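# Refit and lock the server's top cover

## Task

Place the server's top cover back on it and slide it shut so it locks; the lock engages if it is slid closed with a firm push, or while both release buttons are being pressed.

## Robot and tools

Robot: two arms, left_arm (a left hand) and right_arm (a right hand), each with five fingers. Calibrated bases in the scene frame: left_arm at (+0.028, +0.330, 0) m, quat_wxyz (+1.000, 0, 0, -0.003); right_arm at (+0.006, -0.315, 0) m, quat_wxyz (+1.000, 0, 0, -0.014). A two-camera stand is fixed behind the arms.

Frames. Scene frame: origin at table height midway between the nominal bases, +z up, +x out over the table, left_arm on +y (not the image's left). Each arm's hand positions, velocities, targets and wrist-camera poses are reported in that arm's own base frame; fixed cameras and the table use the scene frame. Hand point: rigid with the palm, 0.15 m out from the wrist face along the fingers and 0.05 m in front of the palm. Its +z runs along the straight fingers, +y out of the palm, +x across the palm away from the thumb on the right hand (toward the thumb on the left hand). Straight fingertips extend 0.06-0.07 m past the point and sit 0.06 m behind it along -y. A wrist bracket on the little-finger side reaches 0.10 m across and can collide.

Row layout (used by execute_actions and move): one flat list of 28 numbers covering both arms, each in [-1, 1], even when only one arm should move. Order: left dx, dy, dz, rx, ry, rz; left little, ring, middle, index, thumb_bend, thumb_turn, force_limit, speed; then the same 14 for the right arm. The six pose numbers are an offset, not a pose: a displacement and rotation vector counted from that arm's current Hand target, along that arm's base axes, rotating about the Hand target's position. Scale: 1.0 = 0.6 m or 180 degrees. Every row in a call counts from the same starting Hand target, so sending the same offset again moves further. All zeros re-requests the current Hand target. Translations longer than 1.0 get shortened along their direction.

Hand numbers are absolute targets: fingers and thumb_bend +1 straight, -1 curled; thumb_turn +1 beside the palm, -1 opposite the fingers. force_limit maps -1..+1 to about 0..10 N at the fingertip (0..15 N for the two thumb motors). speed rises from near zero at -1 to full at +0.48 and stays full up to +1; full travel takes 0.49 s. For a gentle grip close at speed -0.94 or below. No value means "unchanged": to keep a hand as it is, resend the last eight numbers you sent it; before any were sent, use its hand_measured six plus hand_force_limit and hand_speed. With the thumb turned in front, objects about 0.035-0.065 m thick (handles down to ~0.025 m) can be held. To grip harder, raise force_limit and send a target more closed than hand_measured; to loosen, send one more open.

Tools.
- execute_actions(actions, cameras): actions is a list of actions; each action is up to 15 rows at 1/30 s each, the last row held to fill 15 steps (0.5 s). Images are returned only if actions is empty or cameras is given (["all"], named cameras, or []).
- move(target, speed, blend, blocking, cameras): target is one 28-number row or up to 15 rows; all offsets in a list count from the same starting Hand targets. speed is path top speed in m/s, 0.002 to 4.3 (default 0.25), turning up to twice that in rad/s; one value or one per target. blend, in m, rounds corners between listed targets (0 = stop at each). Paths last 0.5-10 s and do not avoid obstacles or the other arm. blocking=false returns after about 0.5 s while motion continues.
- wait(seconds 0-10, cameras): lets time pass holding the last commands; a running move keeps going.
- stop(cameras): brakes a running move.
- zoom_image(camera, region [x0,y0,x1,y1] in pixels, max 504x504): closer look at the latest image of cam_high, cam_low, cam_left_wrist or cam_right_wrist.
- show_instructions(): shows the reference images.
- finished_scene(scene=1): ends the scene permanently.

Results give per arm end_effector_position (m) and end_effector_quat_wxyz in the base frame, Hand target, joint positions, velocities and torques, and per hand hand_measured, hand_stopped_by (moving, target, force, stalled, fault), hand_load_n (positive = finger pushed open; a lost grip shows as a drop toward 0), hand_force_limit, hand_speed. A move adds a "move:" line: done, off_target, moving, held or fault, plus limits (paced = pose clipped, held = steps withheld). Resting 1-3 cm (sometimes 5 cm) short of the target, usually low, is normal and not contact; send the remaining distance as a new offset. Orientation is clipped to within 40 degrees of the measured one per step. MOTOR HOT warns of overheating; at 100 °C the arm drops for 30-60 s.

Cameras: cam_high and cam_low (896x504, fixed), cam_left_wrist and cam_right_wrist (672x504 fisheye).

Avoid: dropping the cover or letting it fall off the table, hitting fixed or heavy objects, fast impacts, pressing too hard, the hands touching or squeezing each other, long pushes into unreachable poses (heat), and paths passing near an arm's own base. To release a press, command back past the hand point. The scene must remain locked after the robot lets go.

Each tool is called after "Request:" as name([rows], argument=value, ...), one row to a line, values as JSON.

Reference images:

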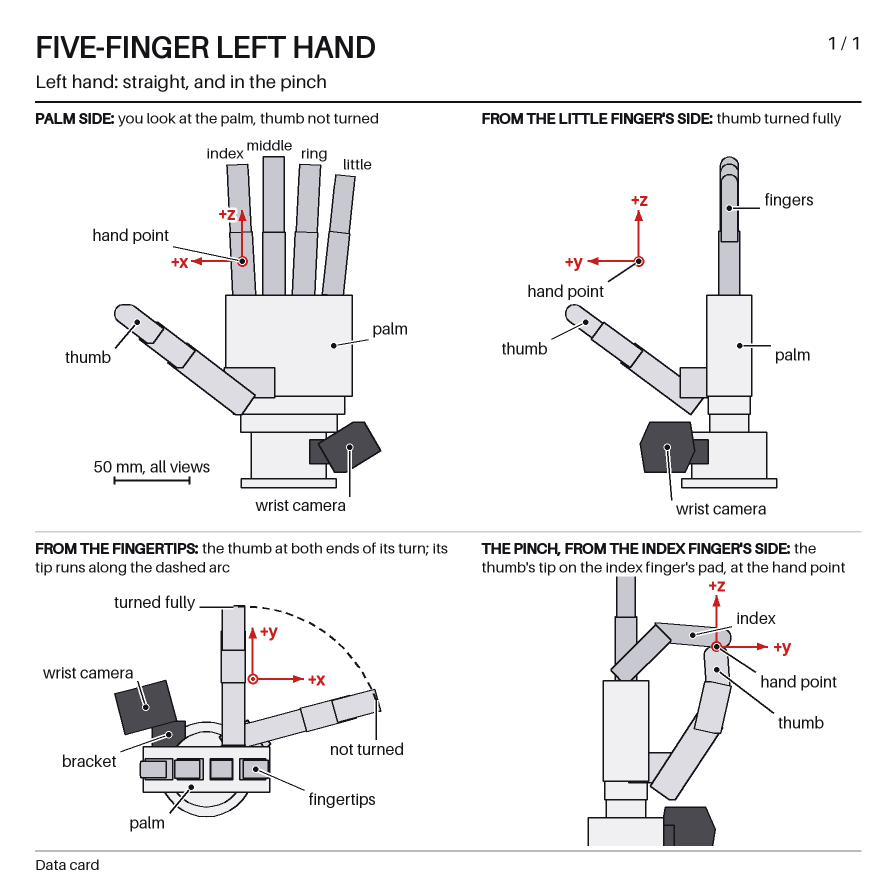

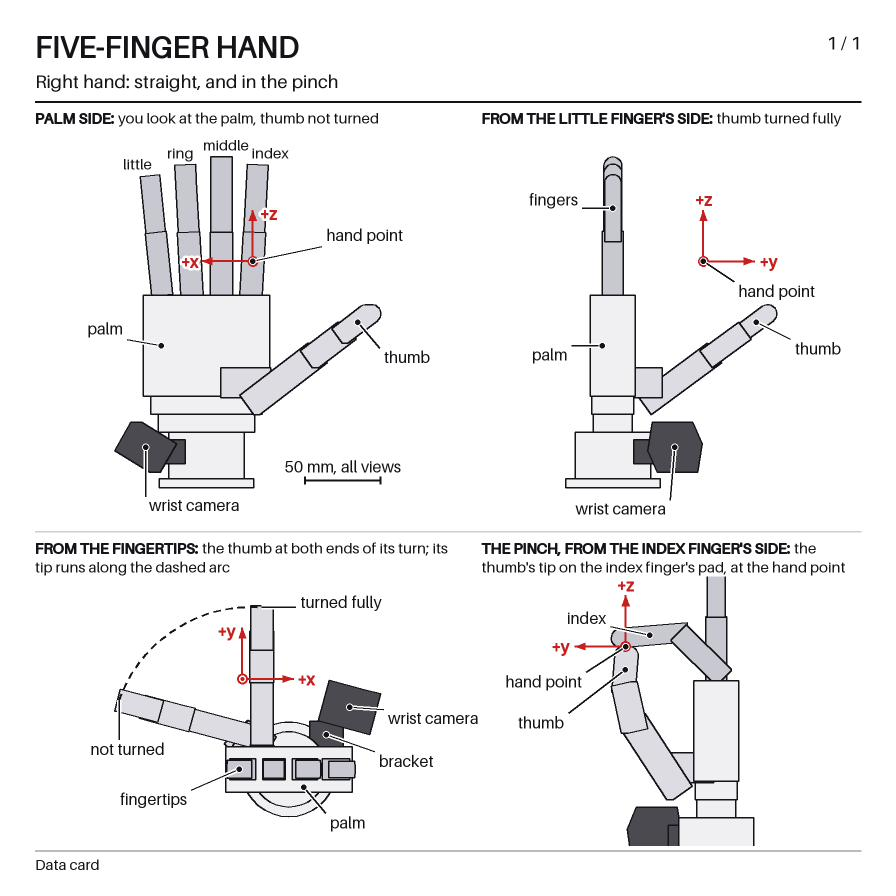

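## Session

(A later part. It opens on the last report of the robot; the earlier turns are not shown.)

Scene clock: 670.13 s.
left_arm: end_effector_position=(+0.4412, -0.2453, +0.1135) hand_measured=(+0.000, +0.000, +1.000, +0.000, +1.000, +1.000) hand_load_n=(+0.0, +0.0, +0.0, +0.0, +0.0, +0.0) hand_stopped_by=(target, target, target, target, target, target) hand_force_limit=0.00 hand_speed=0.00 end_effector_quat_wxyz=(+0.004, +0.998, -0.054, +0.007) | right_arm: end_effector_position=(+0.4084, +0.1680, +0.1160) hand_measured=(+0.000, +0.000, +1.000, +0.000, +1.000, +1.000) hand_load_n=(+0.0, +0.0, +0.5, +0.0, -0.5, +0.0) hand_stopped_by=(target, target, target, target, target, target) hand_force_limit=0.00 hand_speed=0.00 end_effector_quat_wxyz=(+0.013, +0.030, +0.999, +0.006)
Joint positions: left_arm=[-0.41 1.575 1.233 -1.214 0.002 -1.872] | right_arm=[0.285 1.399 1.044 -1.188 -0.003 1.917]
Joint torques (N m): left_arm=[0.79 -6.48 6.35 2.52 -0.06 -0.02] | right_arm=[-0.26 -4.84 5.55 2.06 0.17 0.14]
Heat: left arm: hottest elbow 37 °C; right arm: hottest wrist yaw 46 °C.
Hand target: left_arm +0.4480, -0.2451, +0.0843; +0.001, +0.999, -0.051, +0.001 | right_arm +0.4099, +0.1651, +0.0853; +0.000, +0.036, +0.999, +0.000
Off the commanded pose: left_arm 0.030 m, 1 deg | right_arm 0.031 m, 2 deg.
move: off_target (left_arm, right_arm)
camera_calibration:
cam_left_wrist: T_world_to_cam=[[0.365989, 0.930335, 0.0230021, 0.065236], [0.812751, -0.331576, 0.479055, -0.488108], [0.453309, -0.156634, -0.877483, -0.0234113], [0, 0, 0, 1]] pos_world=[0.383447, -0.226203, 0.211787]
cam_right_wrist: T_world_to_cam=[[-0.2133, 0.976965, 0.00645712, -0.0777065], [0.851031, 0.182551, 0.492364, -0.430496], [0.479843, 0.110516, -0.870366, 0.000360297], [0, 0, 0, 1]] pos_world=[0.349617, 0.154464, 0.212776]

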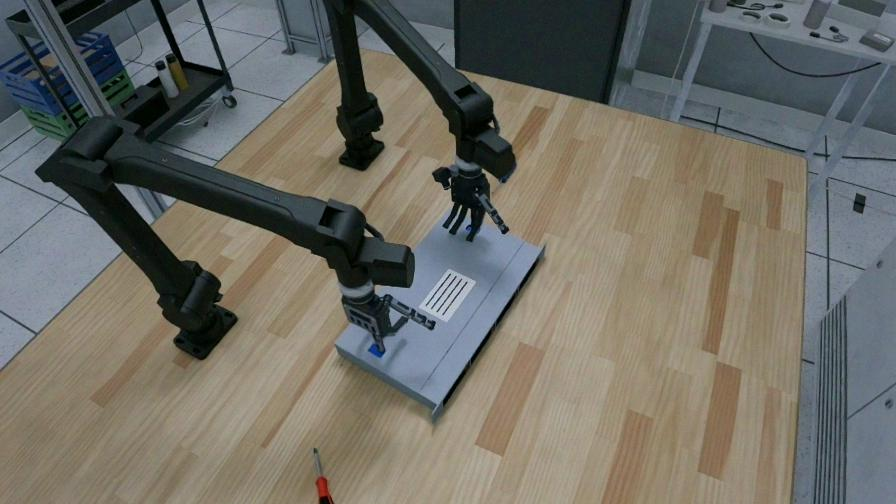

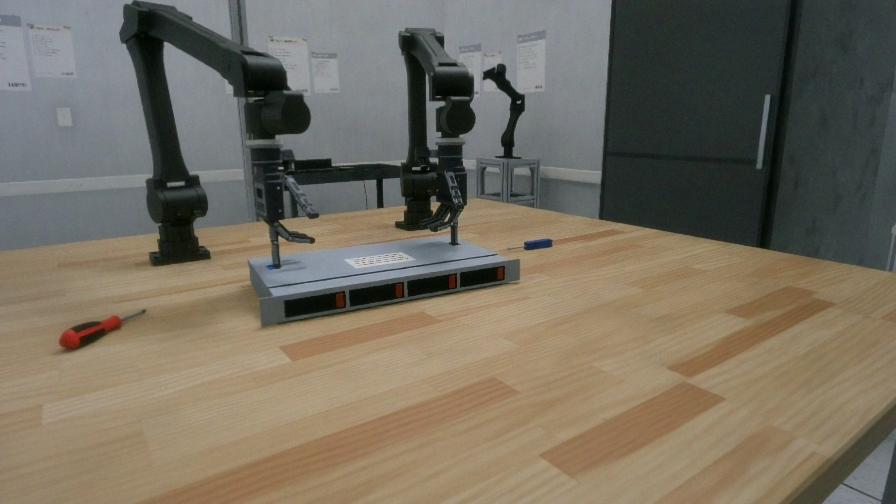

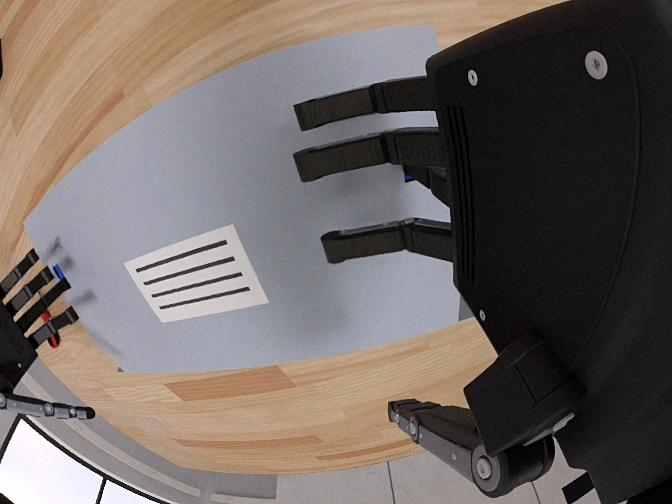

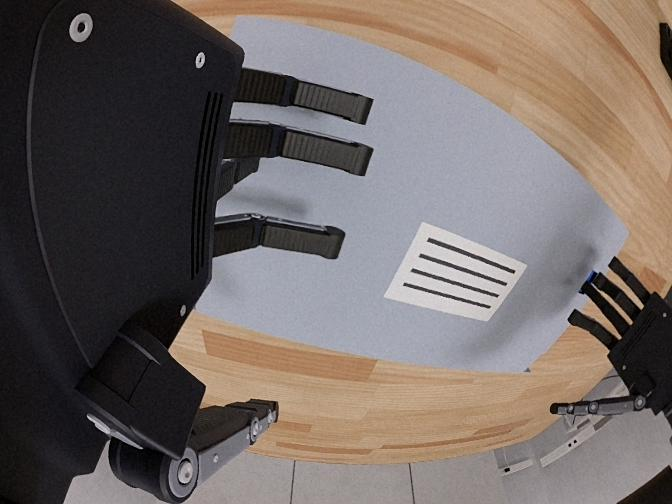

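Request:
move([
  [0,0,0,0,0,0,0,0,1,0,1,1,0,0,0,0,0.075,0,0,0,0,0,1,0,1,1,0,0],
  [0,0,0,0,0,0,0,0,1,0,1,1,0,0,-0.015,-0.005,0.075,0,0,0,0,0,1,0,1,1,0,0],
  [0,0,0,0,0,0,0,0,1,0,1,1,0,0,-0.015,-0.005,-0.01,0,0,0,0,0,1,0,1,1,0,0],
], speed=0.06, cameras=["all"])

Request:
zoom_image(camera="cam_low", region=[250, 220, 350, 290])

Request:
zoom_image(camera="cam_low", region=[400, 200, 500, 270])

Request:
zoom_image(camera="cam_high", region=[330, 310, 430, 390])

Scene clock: 681.17 s.
left_arm: end_effector_position=(+0.4420, -0.2454, +0.1134) hand_measured=(+0.000, +0.000, +1.000, +0.000, +1.000, +1.000) hand_load_n=(+0.0, +0.0, +0.0, +0.0, +0.0, +0.0) hand_stopped_by=(target, target, target, target, target, target) hand_force_limit=0.00 hand_speed=0.00 end_effector_quat_wxyz=(+0.004, +0.998, -0.054, +0.008) | right_arm: end_effector_position=(+0.3978, +0.1647, +0.1118) hand_measured=(+0.000, +0.000, +1.000, +0.000, +1.000, +1.000) hand_load_n=(+0.5, +0.0, +0.5, +0.0, -0.5, +0.0) hand_stopped_by=(target, target, target, target, target, target) hand_force_limit=0.00 hand_speed=0.00 end_effector_quat_wxyz=(+0.012, +0.030, +0.999, +0.005)
Joint positions: left_arm=[-0.41 1.575 1.233 -1.21 0.001 -1.872] | right_arm=[0.285 1.376 1.01 -1.179 -0.002 1.917]
Joint torques (N m): left_arm=[0.85 -6.65 6.31 2.44 0 -0.03] | right_arm=[-0.09 -3.72 5.38 2.33 0.08 0.09]
Heat: left arm: hottest wrist yaw 37 °C; right arm: hottest wrist yaw 45 °C.
Hand target: left_arm +0.4478, -0.2450, +0.0841; +0.001, +0.999, -0.051, +0.000 | right_arm +0.4009, +0.1621, +0.0793; +0.000, +0.036, +0.999, +0.000
Off the commanded pose: left_arm 0.030 m, 1 deg | right_arm 0.033 m, 2 deg.
move: off_target (left_arm, right_arm)
camera_calibration:
cam_left_wrist: T_world_to_cam=[[0.365898, 0.930347, 0.0239576, 0.0648928], [0.811197, -0.331444, 0.481772, -0.488369], [0.456156, -0.156845, -0.875969, -0.0252726], [0, 0, 0, 1]] pos_world=[0.383947, -0.226203, 0.21159]
cam_right_wrist: T_world_to_cam=[[-0.213213, 0.97699, 0.00556884, -0.0767176], [0.852013, 0.183143, 0.490441, -0.419131], [0.478136, 0.109313, -0.871457, 0.00320354], [0, 0, 0, 1]] pos_world=[0.339216, 0.151363, 0.208778]

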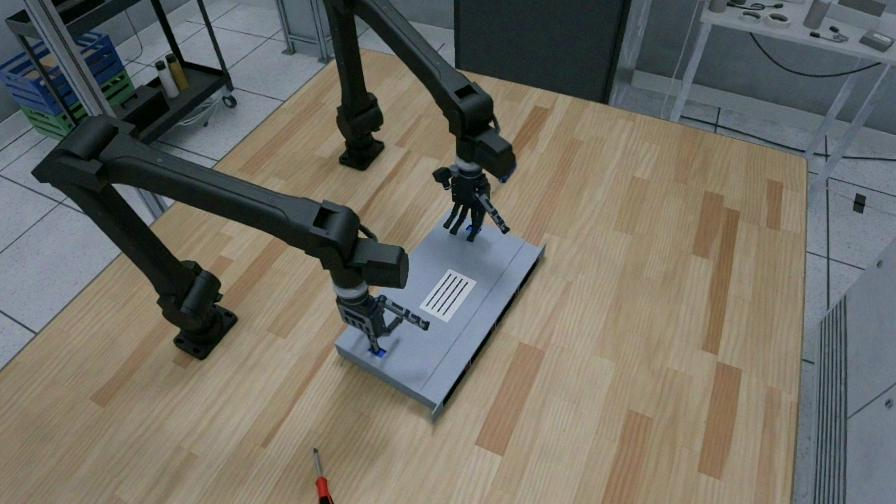

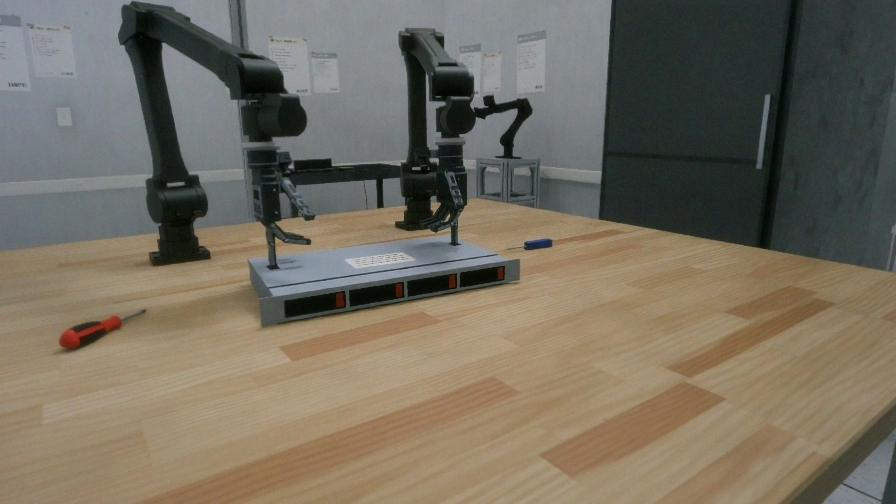

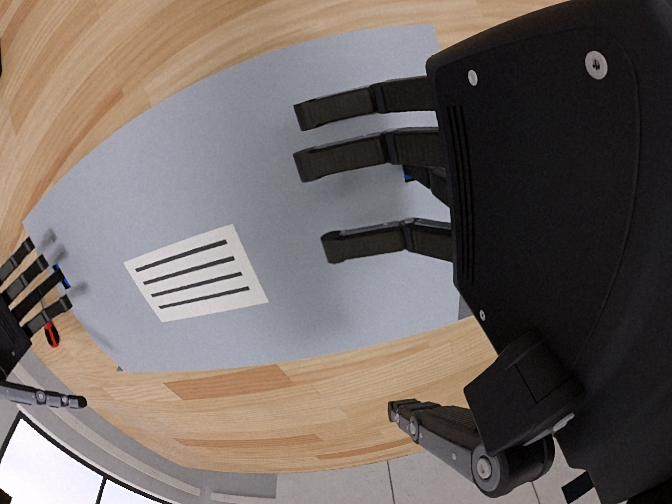

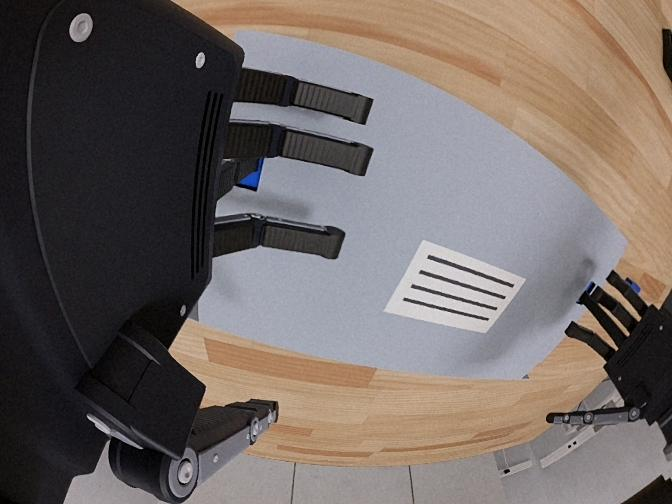

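Scaled by 5.040 from the camera's 896x504 image, which has a finer 1280x720 frame.

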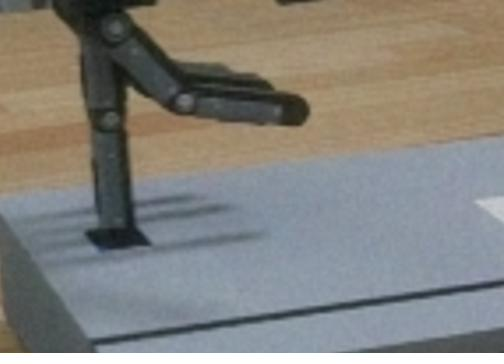

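Scaled by 5.040 from the camera's 896x504 image, which has a finer 1280x720 frame.

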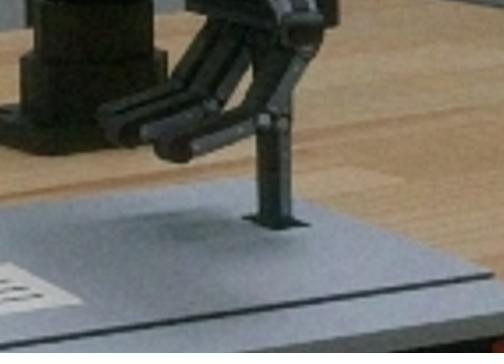

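Scaled by 5.040 from the camera's 896x504 image, which has a finer 1280x720 frame.

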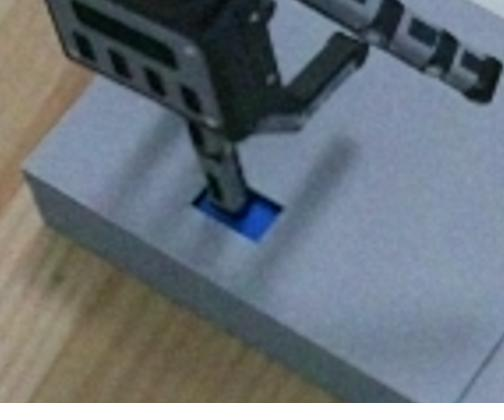

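Request:
move(target=[0.075,-0.0075,-0.01,0,0,0,0,0,1,0,1,1,0,0,0.075,-0.006,0,0,0,0,0,0,1,0,1,1,0,0], speed=0.04, cameras=["all"])

Request:
zoom_image(camera="cam_low", region=[250, 220, 350, 290])

Request:
zoom_image(camera="cam_low", region=[400, 200, 500, 270])

Request:
zoom_image(camera="cam_high", region=[320, 190, 560, 430])

Scene clock: 686.60 s.
left_arm: end_effector_position=(+0.4728, -0.2476, +0.1131) hand_measured=(+0.000, +0.000, +1.000, +0.000, +1.000, +1.000) hand_load_n=(+0.0, +0.0, +0.5, +0.5, +0.0, +0.0) hand_stopped_by=(target, target, target, target, target, target) hand_force_limit=0.00 hand_speed=0.00 end_effector_quat_wxyz=(+0.005, +0.999, -0.050, +0.011) | right_arm: end_effector_position=(+0.4298, +0.1598, +0.1118) hand_measured=(+0.000, +0.000, +1.000, +0.000, +1.000, +1.000) hand_load_n=(+0.0, +0.5, +0.5, +0.0, +0.0, +0.0) hand_stopped_by=(target, target, target, target, target, target) hand_force_limit=0.00 hand_speed=0.00 end_effector_quat_wxyz=(+0.014, +0.039, +0.999, +0.006)
Joint positions: left_arm=[-0.389 1.643 1.314 -1.219 0.002 -1.859] | right_arm=[0.253 1.447 1.081 -1.174 -0.004 1.901]
Joint torques (N m): left_arm=[1.38 -4.54 9.8 2.22 0.01 0.12] | right_arm=[-0.67 -2.37 8.69 1.89 0.15 -0.12]
Heat: left arm: hottest wrist yaw 37 °C; right arm: hottest wrist yaw 45 °C.
Hand target: left_arm +0.4929, -0.2496, +0.0782; +0.001, +0.999, -0.051, +0.001 | right_arm +0.4460, +0.1584, +0.0793; +0.000, +0.036, +0.999, +0.000
Off the commanded pose: left_arm 0.040 m, 1 deg | right_arm 0.036 m, 2 deg.
move: off_target (left_arm, right_arm)
camera_calibration:
cam_left_wrist: T_world_to_cam=[[0.358279, 0.933312, 0.0237676, 0.0599939], [0.811271, -0.323827, 0.486801, -0.512598], [0.462034, -0.155129, -0.873189, -0.0426169], [0, 0, 0, 1]] pos_world=[0.414052, -0.228597, 0.210895]
cam_right_wrist: T_world_to_cam=[[-0.196896, 0.980397, 0.00732651, -0.0728673], [0.852606, 0.167532, 0.494972, -0.443743], [0.484041, 0.103704, -0.868878, -0.0134668], [0, 0, 0, 1]] pos_world=[0.370509, 0.147177, 0.208473]

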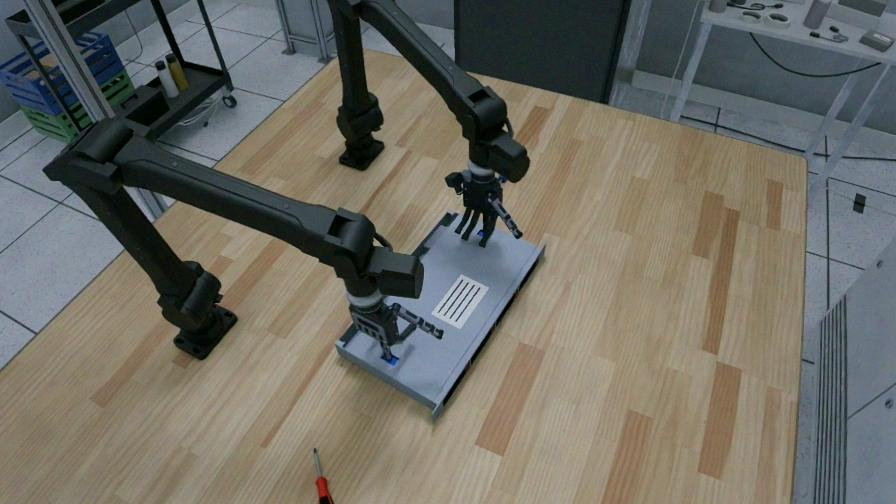

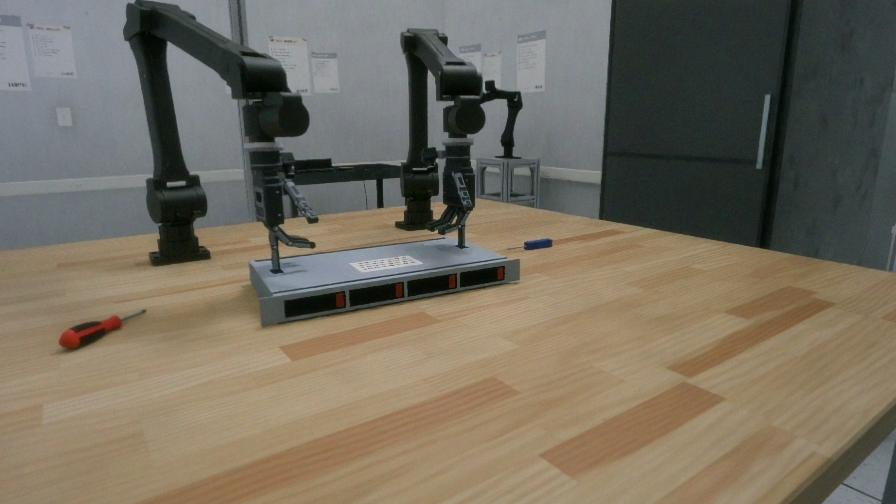

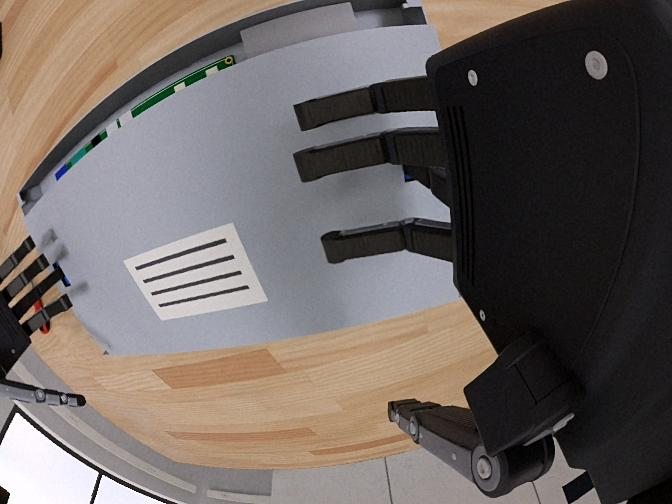

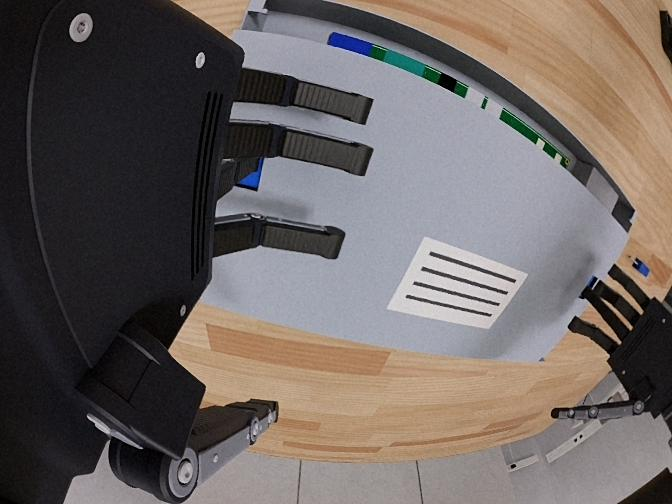

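Scaled by 5.040 from the camera's 896x504 image, which has a finer 1280x720 frame.

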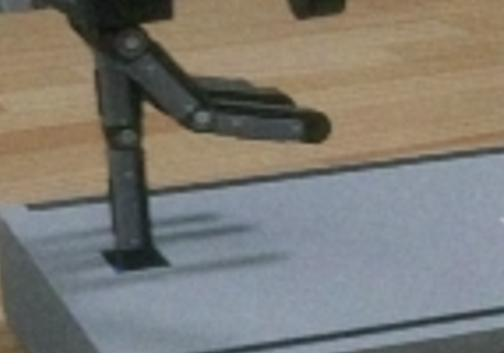

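Scaled by 5.040 from the camera's 896x504 image, which has a finer 1280x720 frame.

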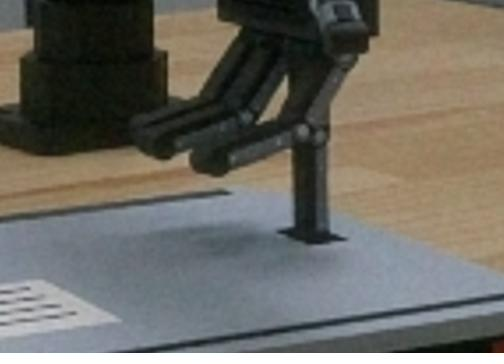

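Scaled by 2.100 from the camera's 896x504 image, which has a finer 1280x720 frame.

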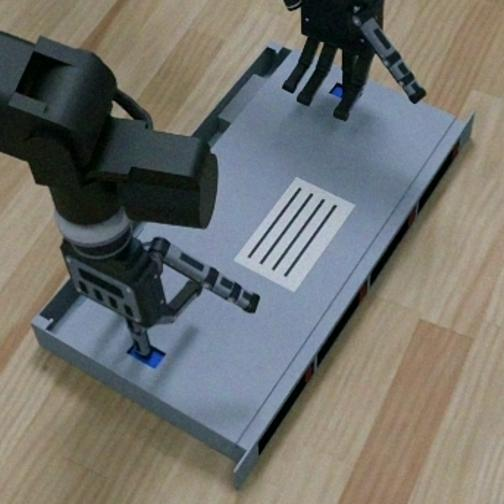

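Request:
zoom_image(camera="cam_low", region=[245, 250, 325, 310])

Request:
zoom_image(camera="cam_left_wrist", region=[200, 0, 440, 120])

Request:
zoom_image(camera="cam_right_wrist", region=[220, 0, 460, 120])

Request:
zoom_image(camera="cam_high", region=[330, 320, 450, 420])

Scaled by 6.300 from the camera's 896x504 image, which has a finer 1280x720 frame.

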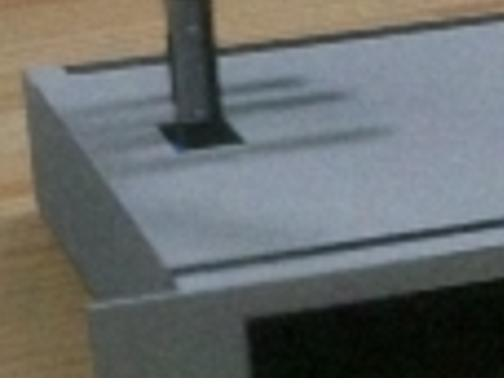

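Scaled by 2.100 from the camera's 672x504 image, which has a finer 960x720 frame.

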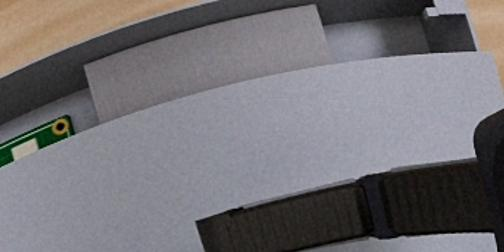

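Scaled by 2.100 from the camera's 672x504 image, which has a finer 960x720 frame.

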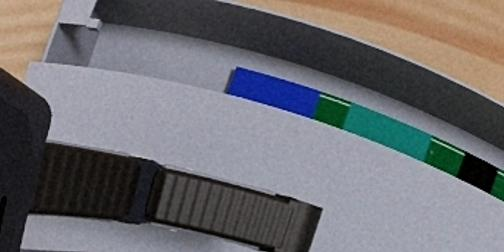

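Scaled by 4.200 from the camera's 896x504 image, which has a finer 1280x720 frame.

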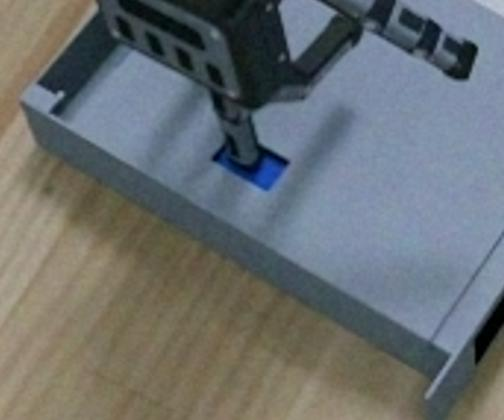

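Request:
move(target=[-0.09,0.009,0,0,0,0,0,0,1,0,1,1,0,0,-0.09,0.0065,0,0,0,0,0,0,1,0,1,1,0,0], speed=0.04, cameras=["all"])

Request:
zoom_image(camera="cam_low", region=[245, 220, 345, 310])

Request:
zoom_image(camera="cam_high", region=[320, 190, 560, 430])

Scene clock: 718.00 s.
left_arm: end_effector_position=(+0.4636, -0.2472, +0.1179) hand_measured=(+0.000, +0.000, +1.000, +0.000, +1.000, +1.000) hand_load_n=(+0.0, +0.0, -0.5, +0.0, +0.0, +0.0) hand_stopped_by=(target, target, target, target, target, target) hand_force_limit=0.00 hand_speed=0.00 end_effector_quat_wxyz=(+0.016, +0.998, -0.050, +0.047) | right_arm: end_effector_position=(+0.4199, +0.1608, +0.1161) hand_measured=(+0.000, +0.000, +1.000, +0.000, +1.000, +1.000) hand_load_n=(+0.0, +0.0, +0.0, +0.0, +0.0, +0.0) hand_stopped_by=(target, target, target, target, target, target) hand_force_limit=0.00 hand_speed=0.00 end_effector_quat_wxyz=(+0.049, +0.036, +0.998, +0.010)
Joint positions: left_arm=[-0.398 1.572 1.227 -1.127 -0.003 -1.868] | right_arm=[0.268 1.376 1.01 -1.105 0.01 1.91]
Joint torques (N m): left_arm=[-0.62 -8.06 4.26 -0.09 0.12 -0.11] | right_arm=[1.55 -6.12 4.15 -0.44 -0.3 0.24]
Heat: left arm: hottest elbow 36 °C; right arm: hottest wrist yaw 43 °C.
Hand target: left_arm +0.4390, -0.2441, +0.0782; +0.001, +0.999, -0.050, +0.001 | right_arm +0.3921, +0.1623, +0.0794; +0.000, +0.036, +0.999, +0.000
Off the commanded pose: left_arm 0.047 m, 6 deg | right_arm 0.046 m, 6 deg.
move: off_target (left_arm, right_arm)
camera_calibration:
cam_left_wrist: T_world_to_cam=[[0.355942, 0.934156, 0.0256518, 0.0638777], [0.774256, -0.310164, 0.551658, -0.494364], [0.523291, -0.176497, -0.833676, -0.0724704], [0, 0, 0, 1]] pos_world=[0.39795, -0.225796, 0.210664]
cam_right_wrist: T_world_to_cam=[[-0.202164, 0.979349, -0.00249017, -0.0722551], [0.814998, 0.169646, 0.554074, -0.428909], [0.543054, 0.109984, -0.832463, -0.0350093], [0, 0, 0, 1]] pos_world=[0.353965, 0.147376, 0.208324]

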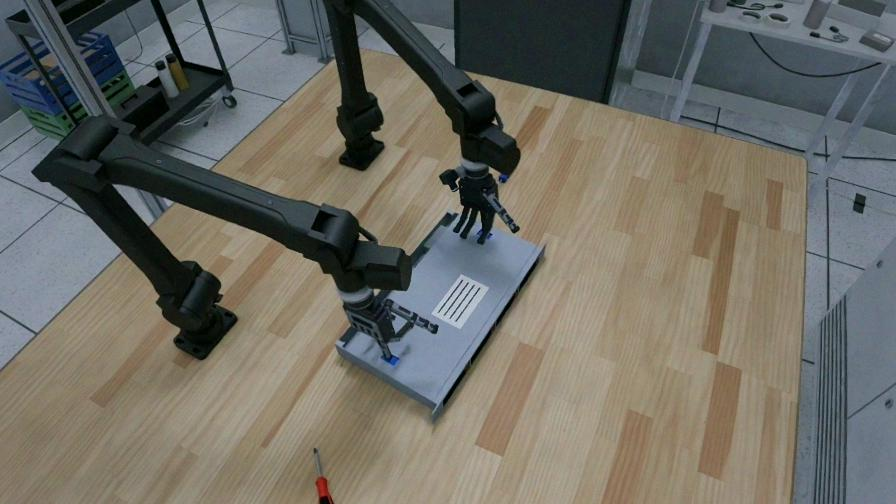

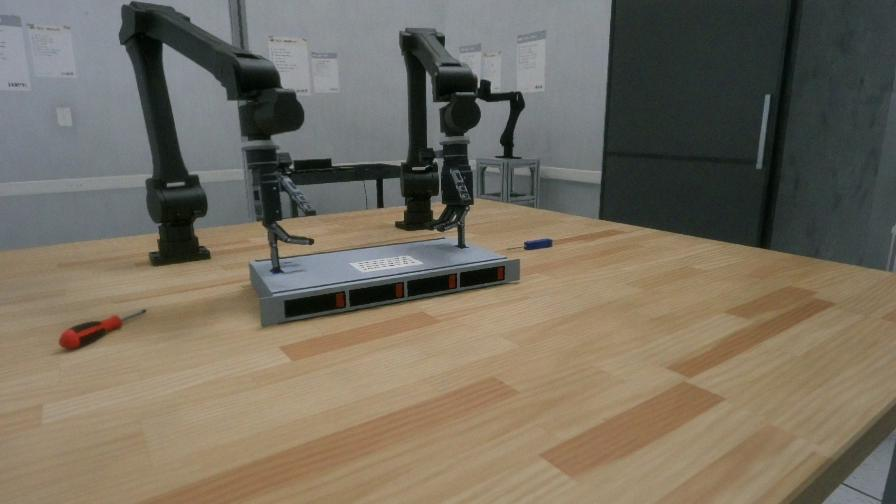

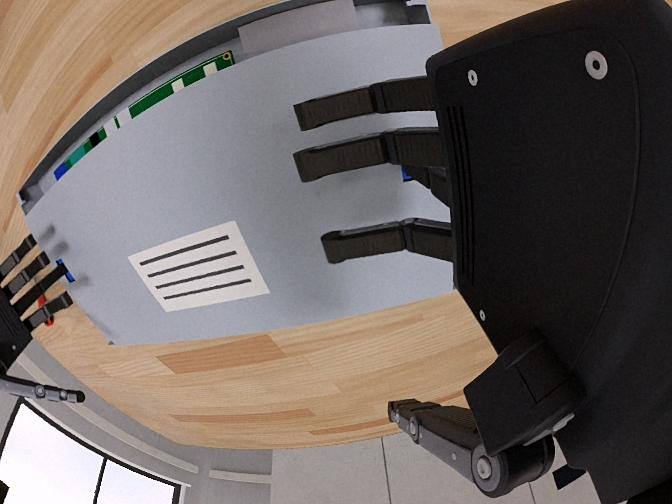

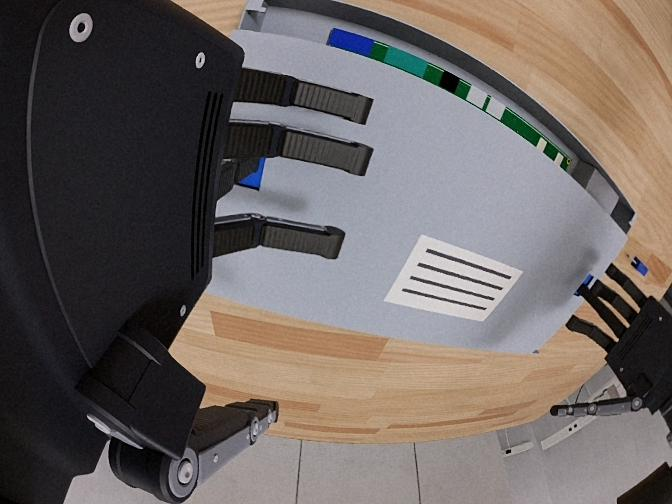

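Scaled by 5.040 from the camera's 896x504 image, which has a finer 1280x720 frame.

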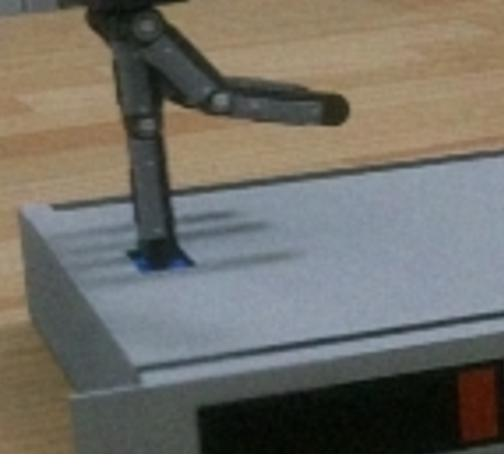

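Scaled by 2.100 from the camera's 896x504 image, which has a finer 1280x720 frame.

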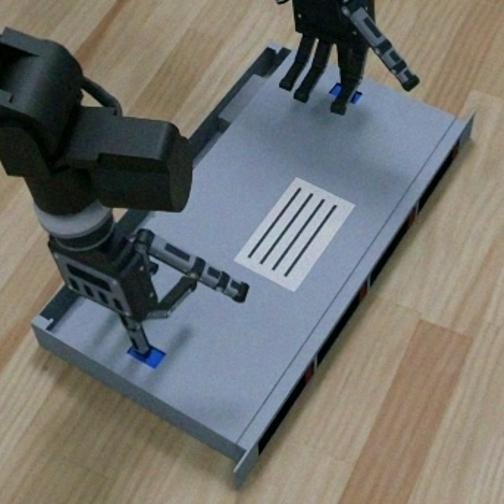

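Request:
move(target=[-0.06,0.005,0.02,0,0,0,0,0,1,0,1,1,0,0,-0.06,0.004,0.02,0,0,0,0,0,1,0,1,1,0,0], speed=0.04, cameras=["all"])

Request:
zoom_image(camera="cam_high", region=[320, 190, 560, 430])

Scene clock: 725.47 s.
left_arm: end_effector_position=(+0.4301, -0.2438, +0.1201) hand_measured=(+0.000, +0.000, +1.000, +0.000, +1.000, +1.000) hand_load_n=(+0.0, +0.0, +0.0, +0.0, +0.0, +0.0) hand_stopped_by=(target, target, target, target, target, target) hand_force_limit=0.00 hand_speed=0.00 end_effector_quat_wxyz=(+0.014, +0.998, -0.048, +0.046) | right_arm: end_effector_position=(+0.3831, +0.1649, +0.1180) hand_measured=(+0.000, +0.000, +1.000, +0.000, +1.000, +1.000) hand_load_n=(+0.0, +0.5, +0.0, +0.0, -0.5, +0.0) hand_stopped_by=(target, target, target, target, target, target) hand_force_limit=0.00 hand_speed=0.00 end_effector_quat_wxyz=(+0.045, +0.035, +0.998, +0.010)
Joint positions: left_arm=[-0.422 1.492 1.143 -1.127 -0.007 -1.896] | right_arm=[0.306 1.289 0.936 -1.127 0.012 1.947]
Joint torques (N m): left_arm=[-0.73 -7.71 4.79 -0.66 0.3 -0.11] | right_arm=[1.26 -5.6 4.98 -1.03 -0.33 0.23]
Heat: left arm: hottest elbow 35 °C; right arm: hottest wrist yaw 43 °C.
Hand target: left_arm +0.4030, -0.2412, +0.0903; +0.001, +0.999, -0.050, +0.001 | right_arm +0.3559, +0.1646, +0.0912; +0.000, +0.036, +0.999, +0.000
Off the commanded pose: left_arm 0.041 m, 5 deg | right_arm 0.038 m, 5 deg.
move: off_target (left_arm, right_arm)
camera_calibration:
cam_left_wrist: T_world_to_cam=[[0.352558, 0.935392, 0.0272978, 0.0741683], [0.777114, -0.308904, 0.548336, -0.469276], [0.521341, -0.172107, -0.835813, -0.0502938], [0, 0, 0, 1]] pos_world=[0.364753, -0.222994, 0.21326]
cam_right_wrist: T_world_to_cam=[[-0.203296, 0.979117, -0.000786609, -0.083564], [0.819795, 0.170655, 0.546639, -0.401939], [0.535357, 0.110485, -0.837368, -0.0105331], [0, 0, 0, 1]] pos_world=[0.318158, 0.151575, 0.21083]

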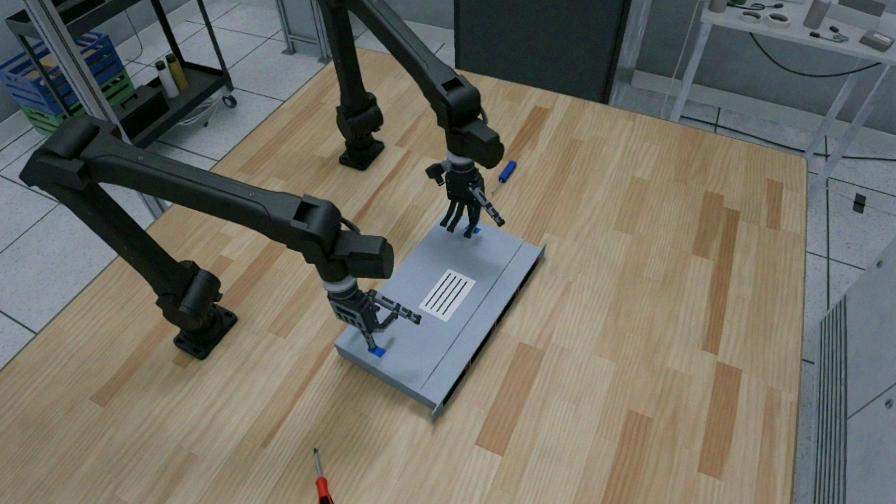

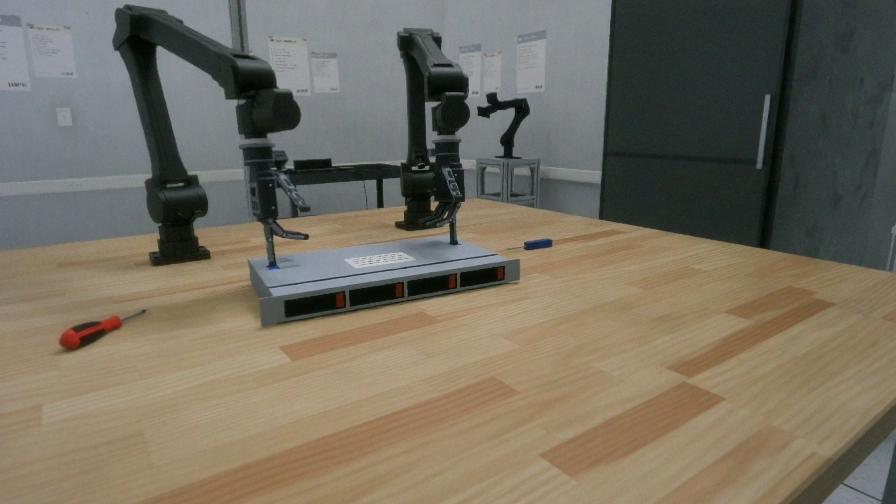

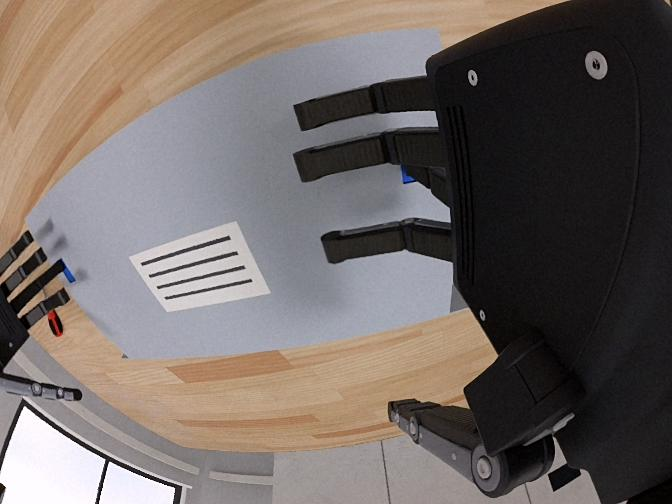

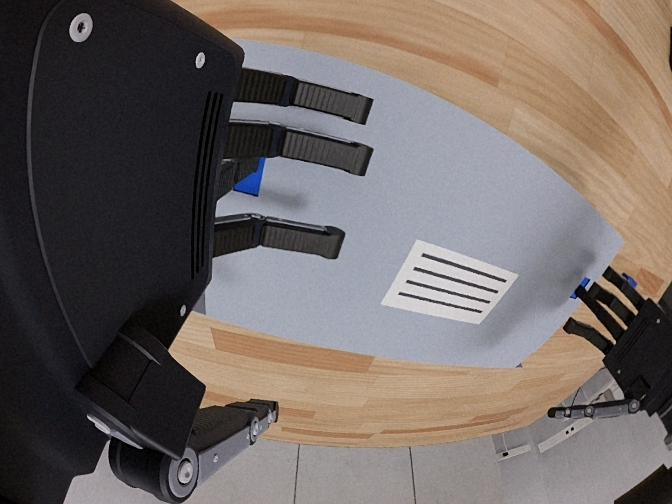

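Scaled by 2.100 from the camera's 896x504 image, which has a finer 1280x720 frame.

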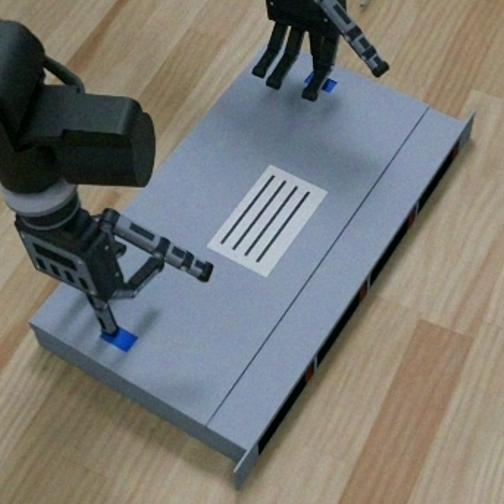

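Request:
move(target=[-0.04,0.003,0.0,0,0,0,0,0,1,0,1,1,0,0,-0.04,0.003,0.0,0,0,0,0,0,1,0,1,1,0,0], speed=0.04, cameras=["all"])

Request:
zoom_image(camera="cam_high", region=[320, 190, 560, 430])

Request:
zoom_image(camera="cam_low", region=[245, 220, 345, 310])

Scene clock: 732.53 s.
left_arm: end_effector_position=(+0.4065, -0.2425, +0.1221) hand_measured=(+0.000, +0.000, +1.000, +0.000, +1.000, +1.000) hand_load_n=(+0.0, +0.0, +0.0, +0.0, +0.0, +0.0) hand_stopped_by=(target, target, target, target, target, target) hand_force_limit=0.00 hand_speed=0.00 end_effector_quat_wxyz=(+0.014, +0.998, -0.048, +0.049) | right_arm: end_effector_position=(+0.3588, +0.1679, +0.1193) hand_measured=(+0.000, +0.000, +1.000, +0.000, +1.000, +1.000) hand_load_n=(+0.0, +0.0, +0.0, +0.0, +0.0, +0.0) hand_stopped_by=(target, target, target, target, target, target) hand_force_limit=0.00 hand_speed=0.00 end_effector_quat_wxyz=(+0.046, +0.035, +0.998, +0.011)
Joint positions: left_arm=[-0.444 1.43 1.082 -1.121 -0.013 -1.918] | right_arm=[0.336 1.225 0.884 -1.137 0.013 1.976]
Joint torques (N m): left_arm=[-0.79 -6.42 4.74 -0.68 0.51 -0.09] | right_arm=[1.38 -4.95 4.66 -0.76 -0.43 0.26]
Heat: left arm: hottest elbow 35 °C; right arm: hottest wrist yaw 42 °C.
Hand target: left_arm +0.3791, -0.2393, +0.0903; +0.001, +0.999, -0.050, +0.001 | right_arm +0.3319, +0.1665, +0.0912; +0.000, +0.036, +0.999, +0.000
Off the commanded pose: left_arm 0.042 m, 6 deg | right_arm 0.039 m, 5 deg.
move: off_target (left_arm, right_arm)
camera_calibration:
cam_left_wrist: T_world_to_cam=[[0.352727, 0.935245, 0.0300165, 0.0808048], [0.773295, -0.30941, 0.553426, -0.450721], [0.526876, -0.171997, -0.832357, -0.0387458], [0, 0, 0, 1]] pos_world=[0.340452, -0.221694, 0.214765]
cam_right_wrist: T_world_to_cam=[[-0.204361, 0.978895, 0.000240331, -0.091058], [0.818579, 0.170758, 0.548426, -0.382955], [0.53681, 0.112274, -0.836199, 0.00225247], [0, 0, 0, 1]] pos_world=[0.293661, 0.154276, 0.211928]

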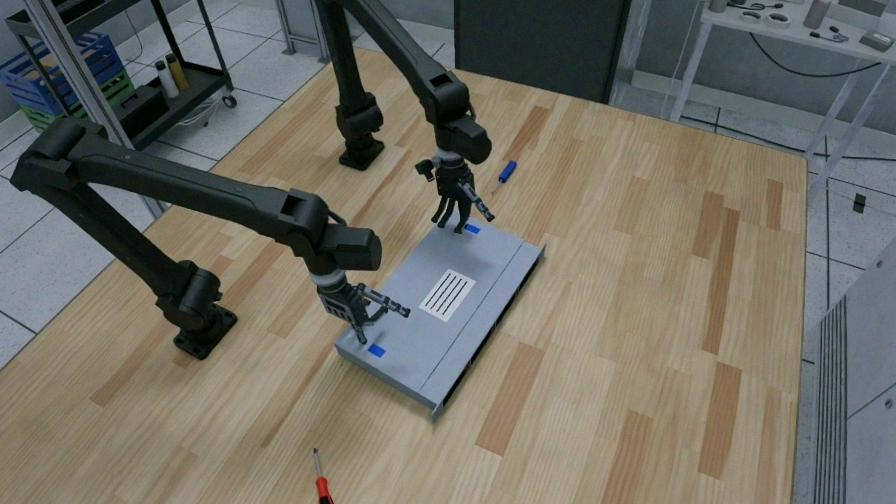

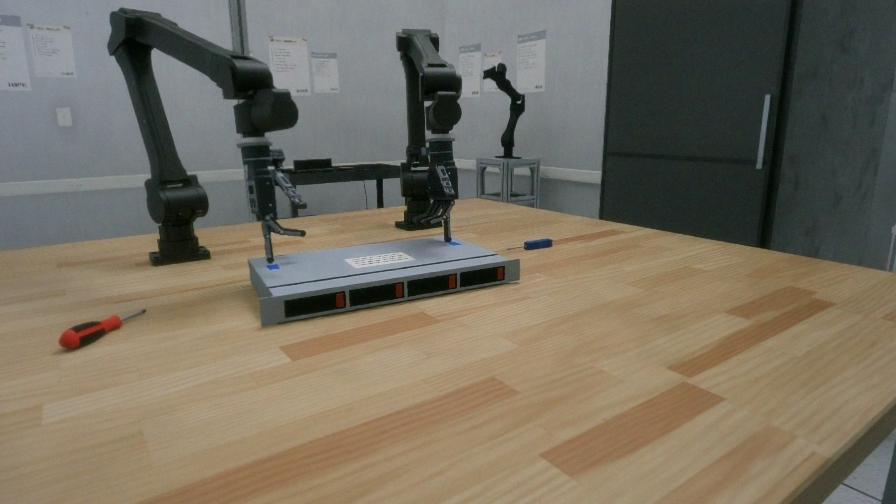

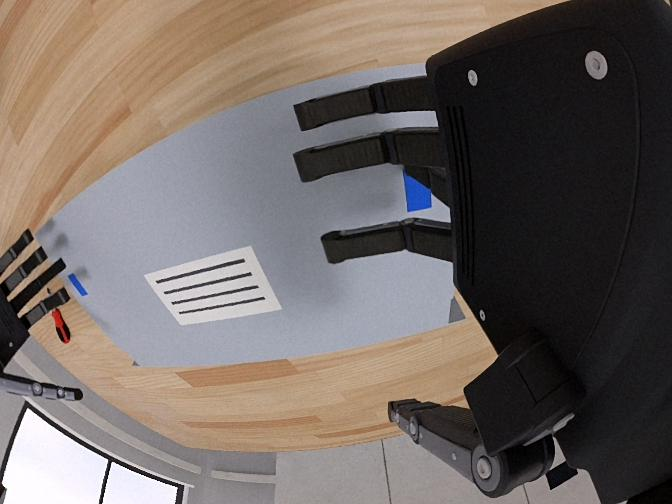

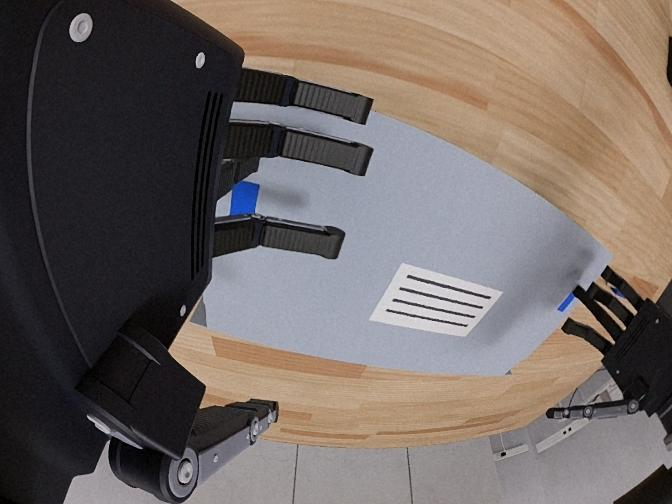

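Scaled by 2.100 from the camera's 896x504 image, which has a finer 1280x720 frame.

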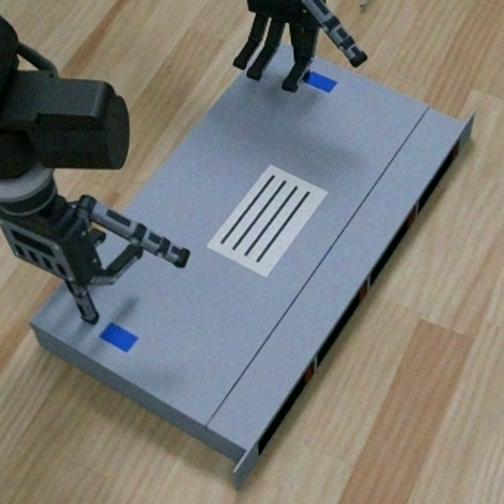

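Scaled by 5.040 from the camera's 896x504 image, which has a finer 1280x720 frame.

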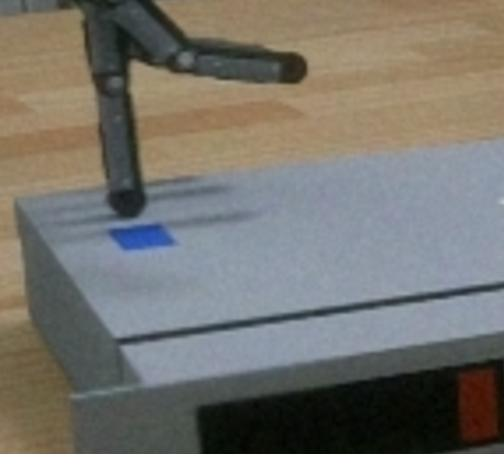

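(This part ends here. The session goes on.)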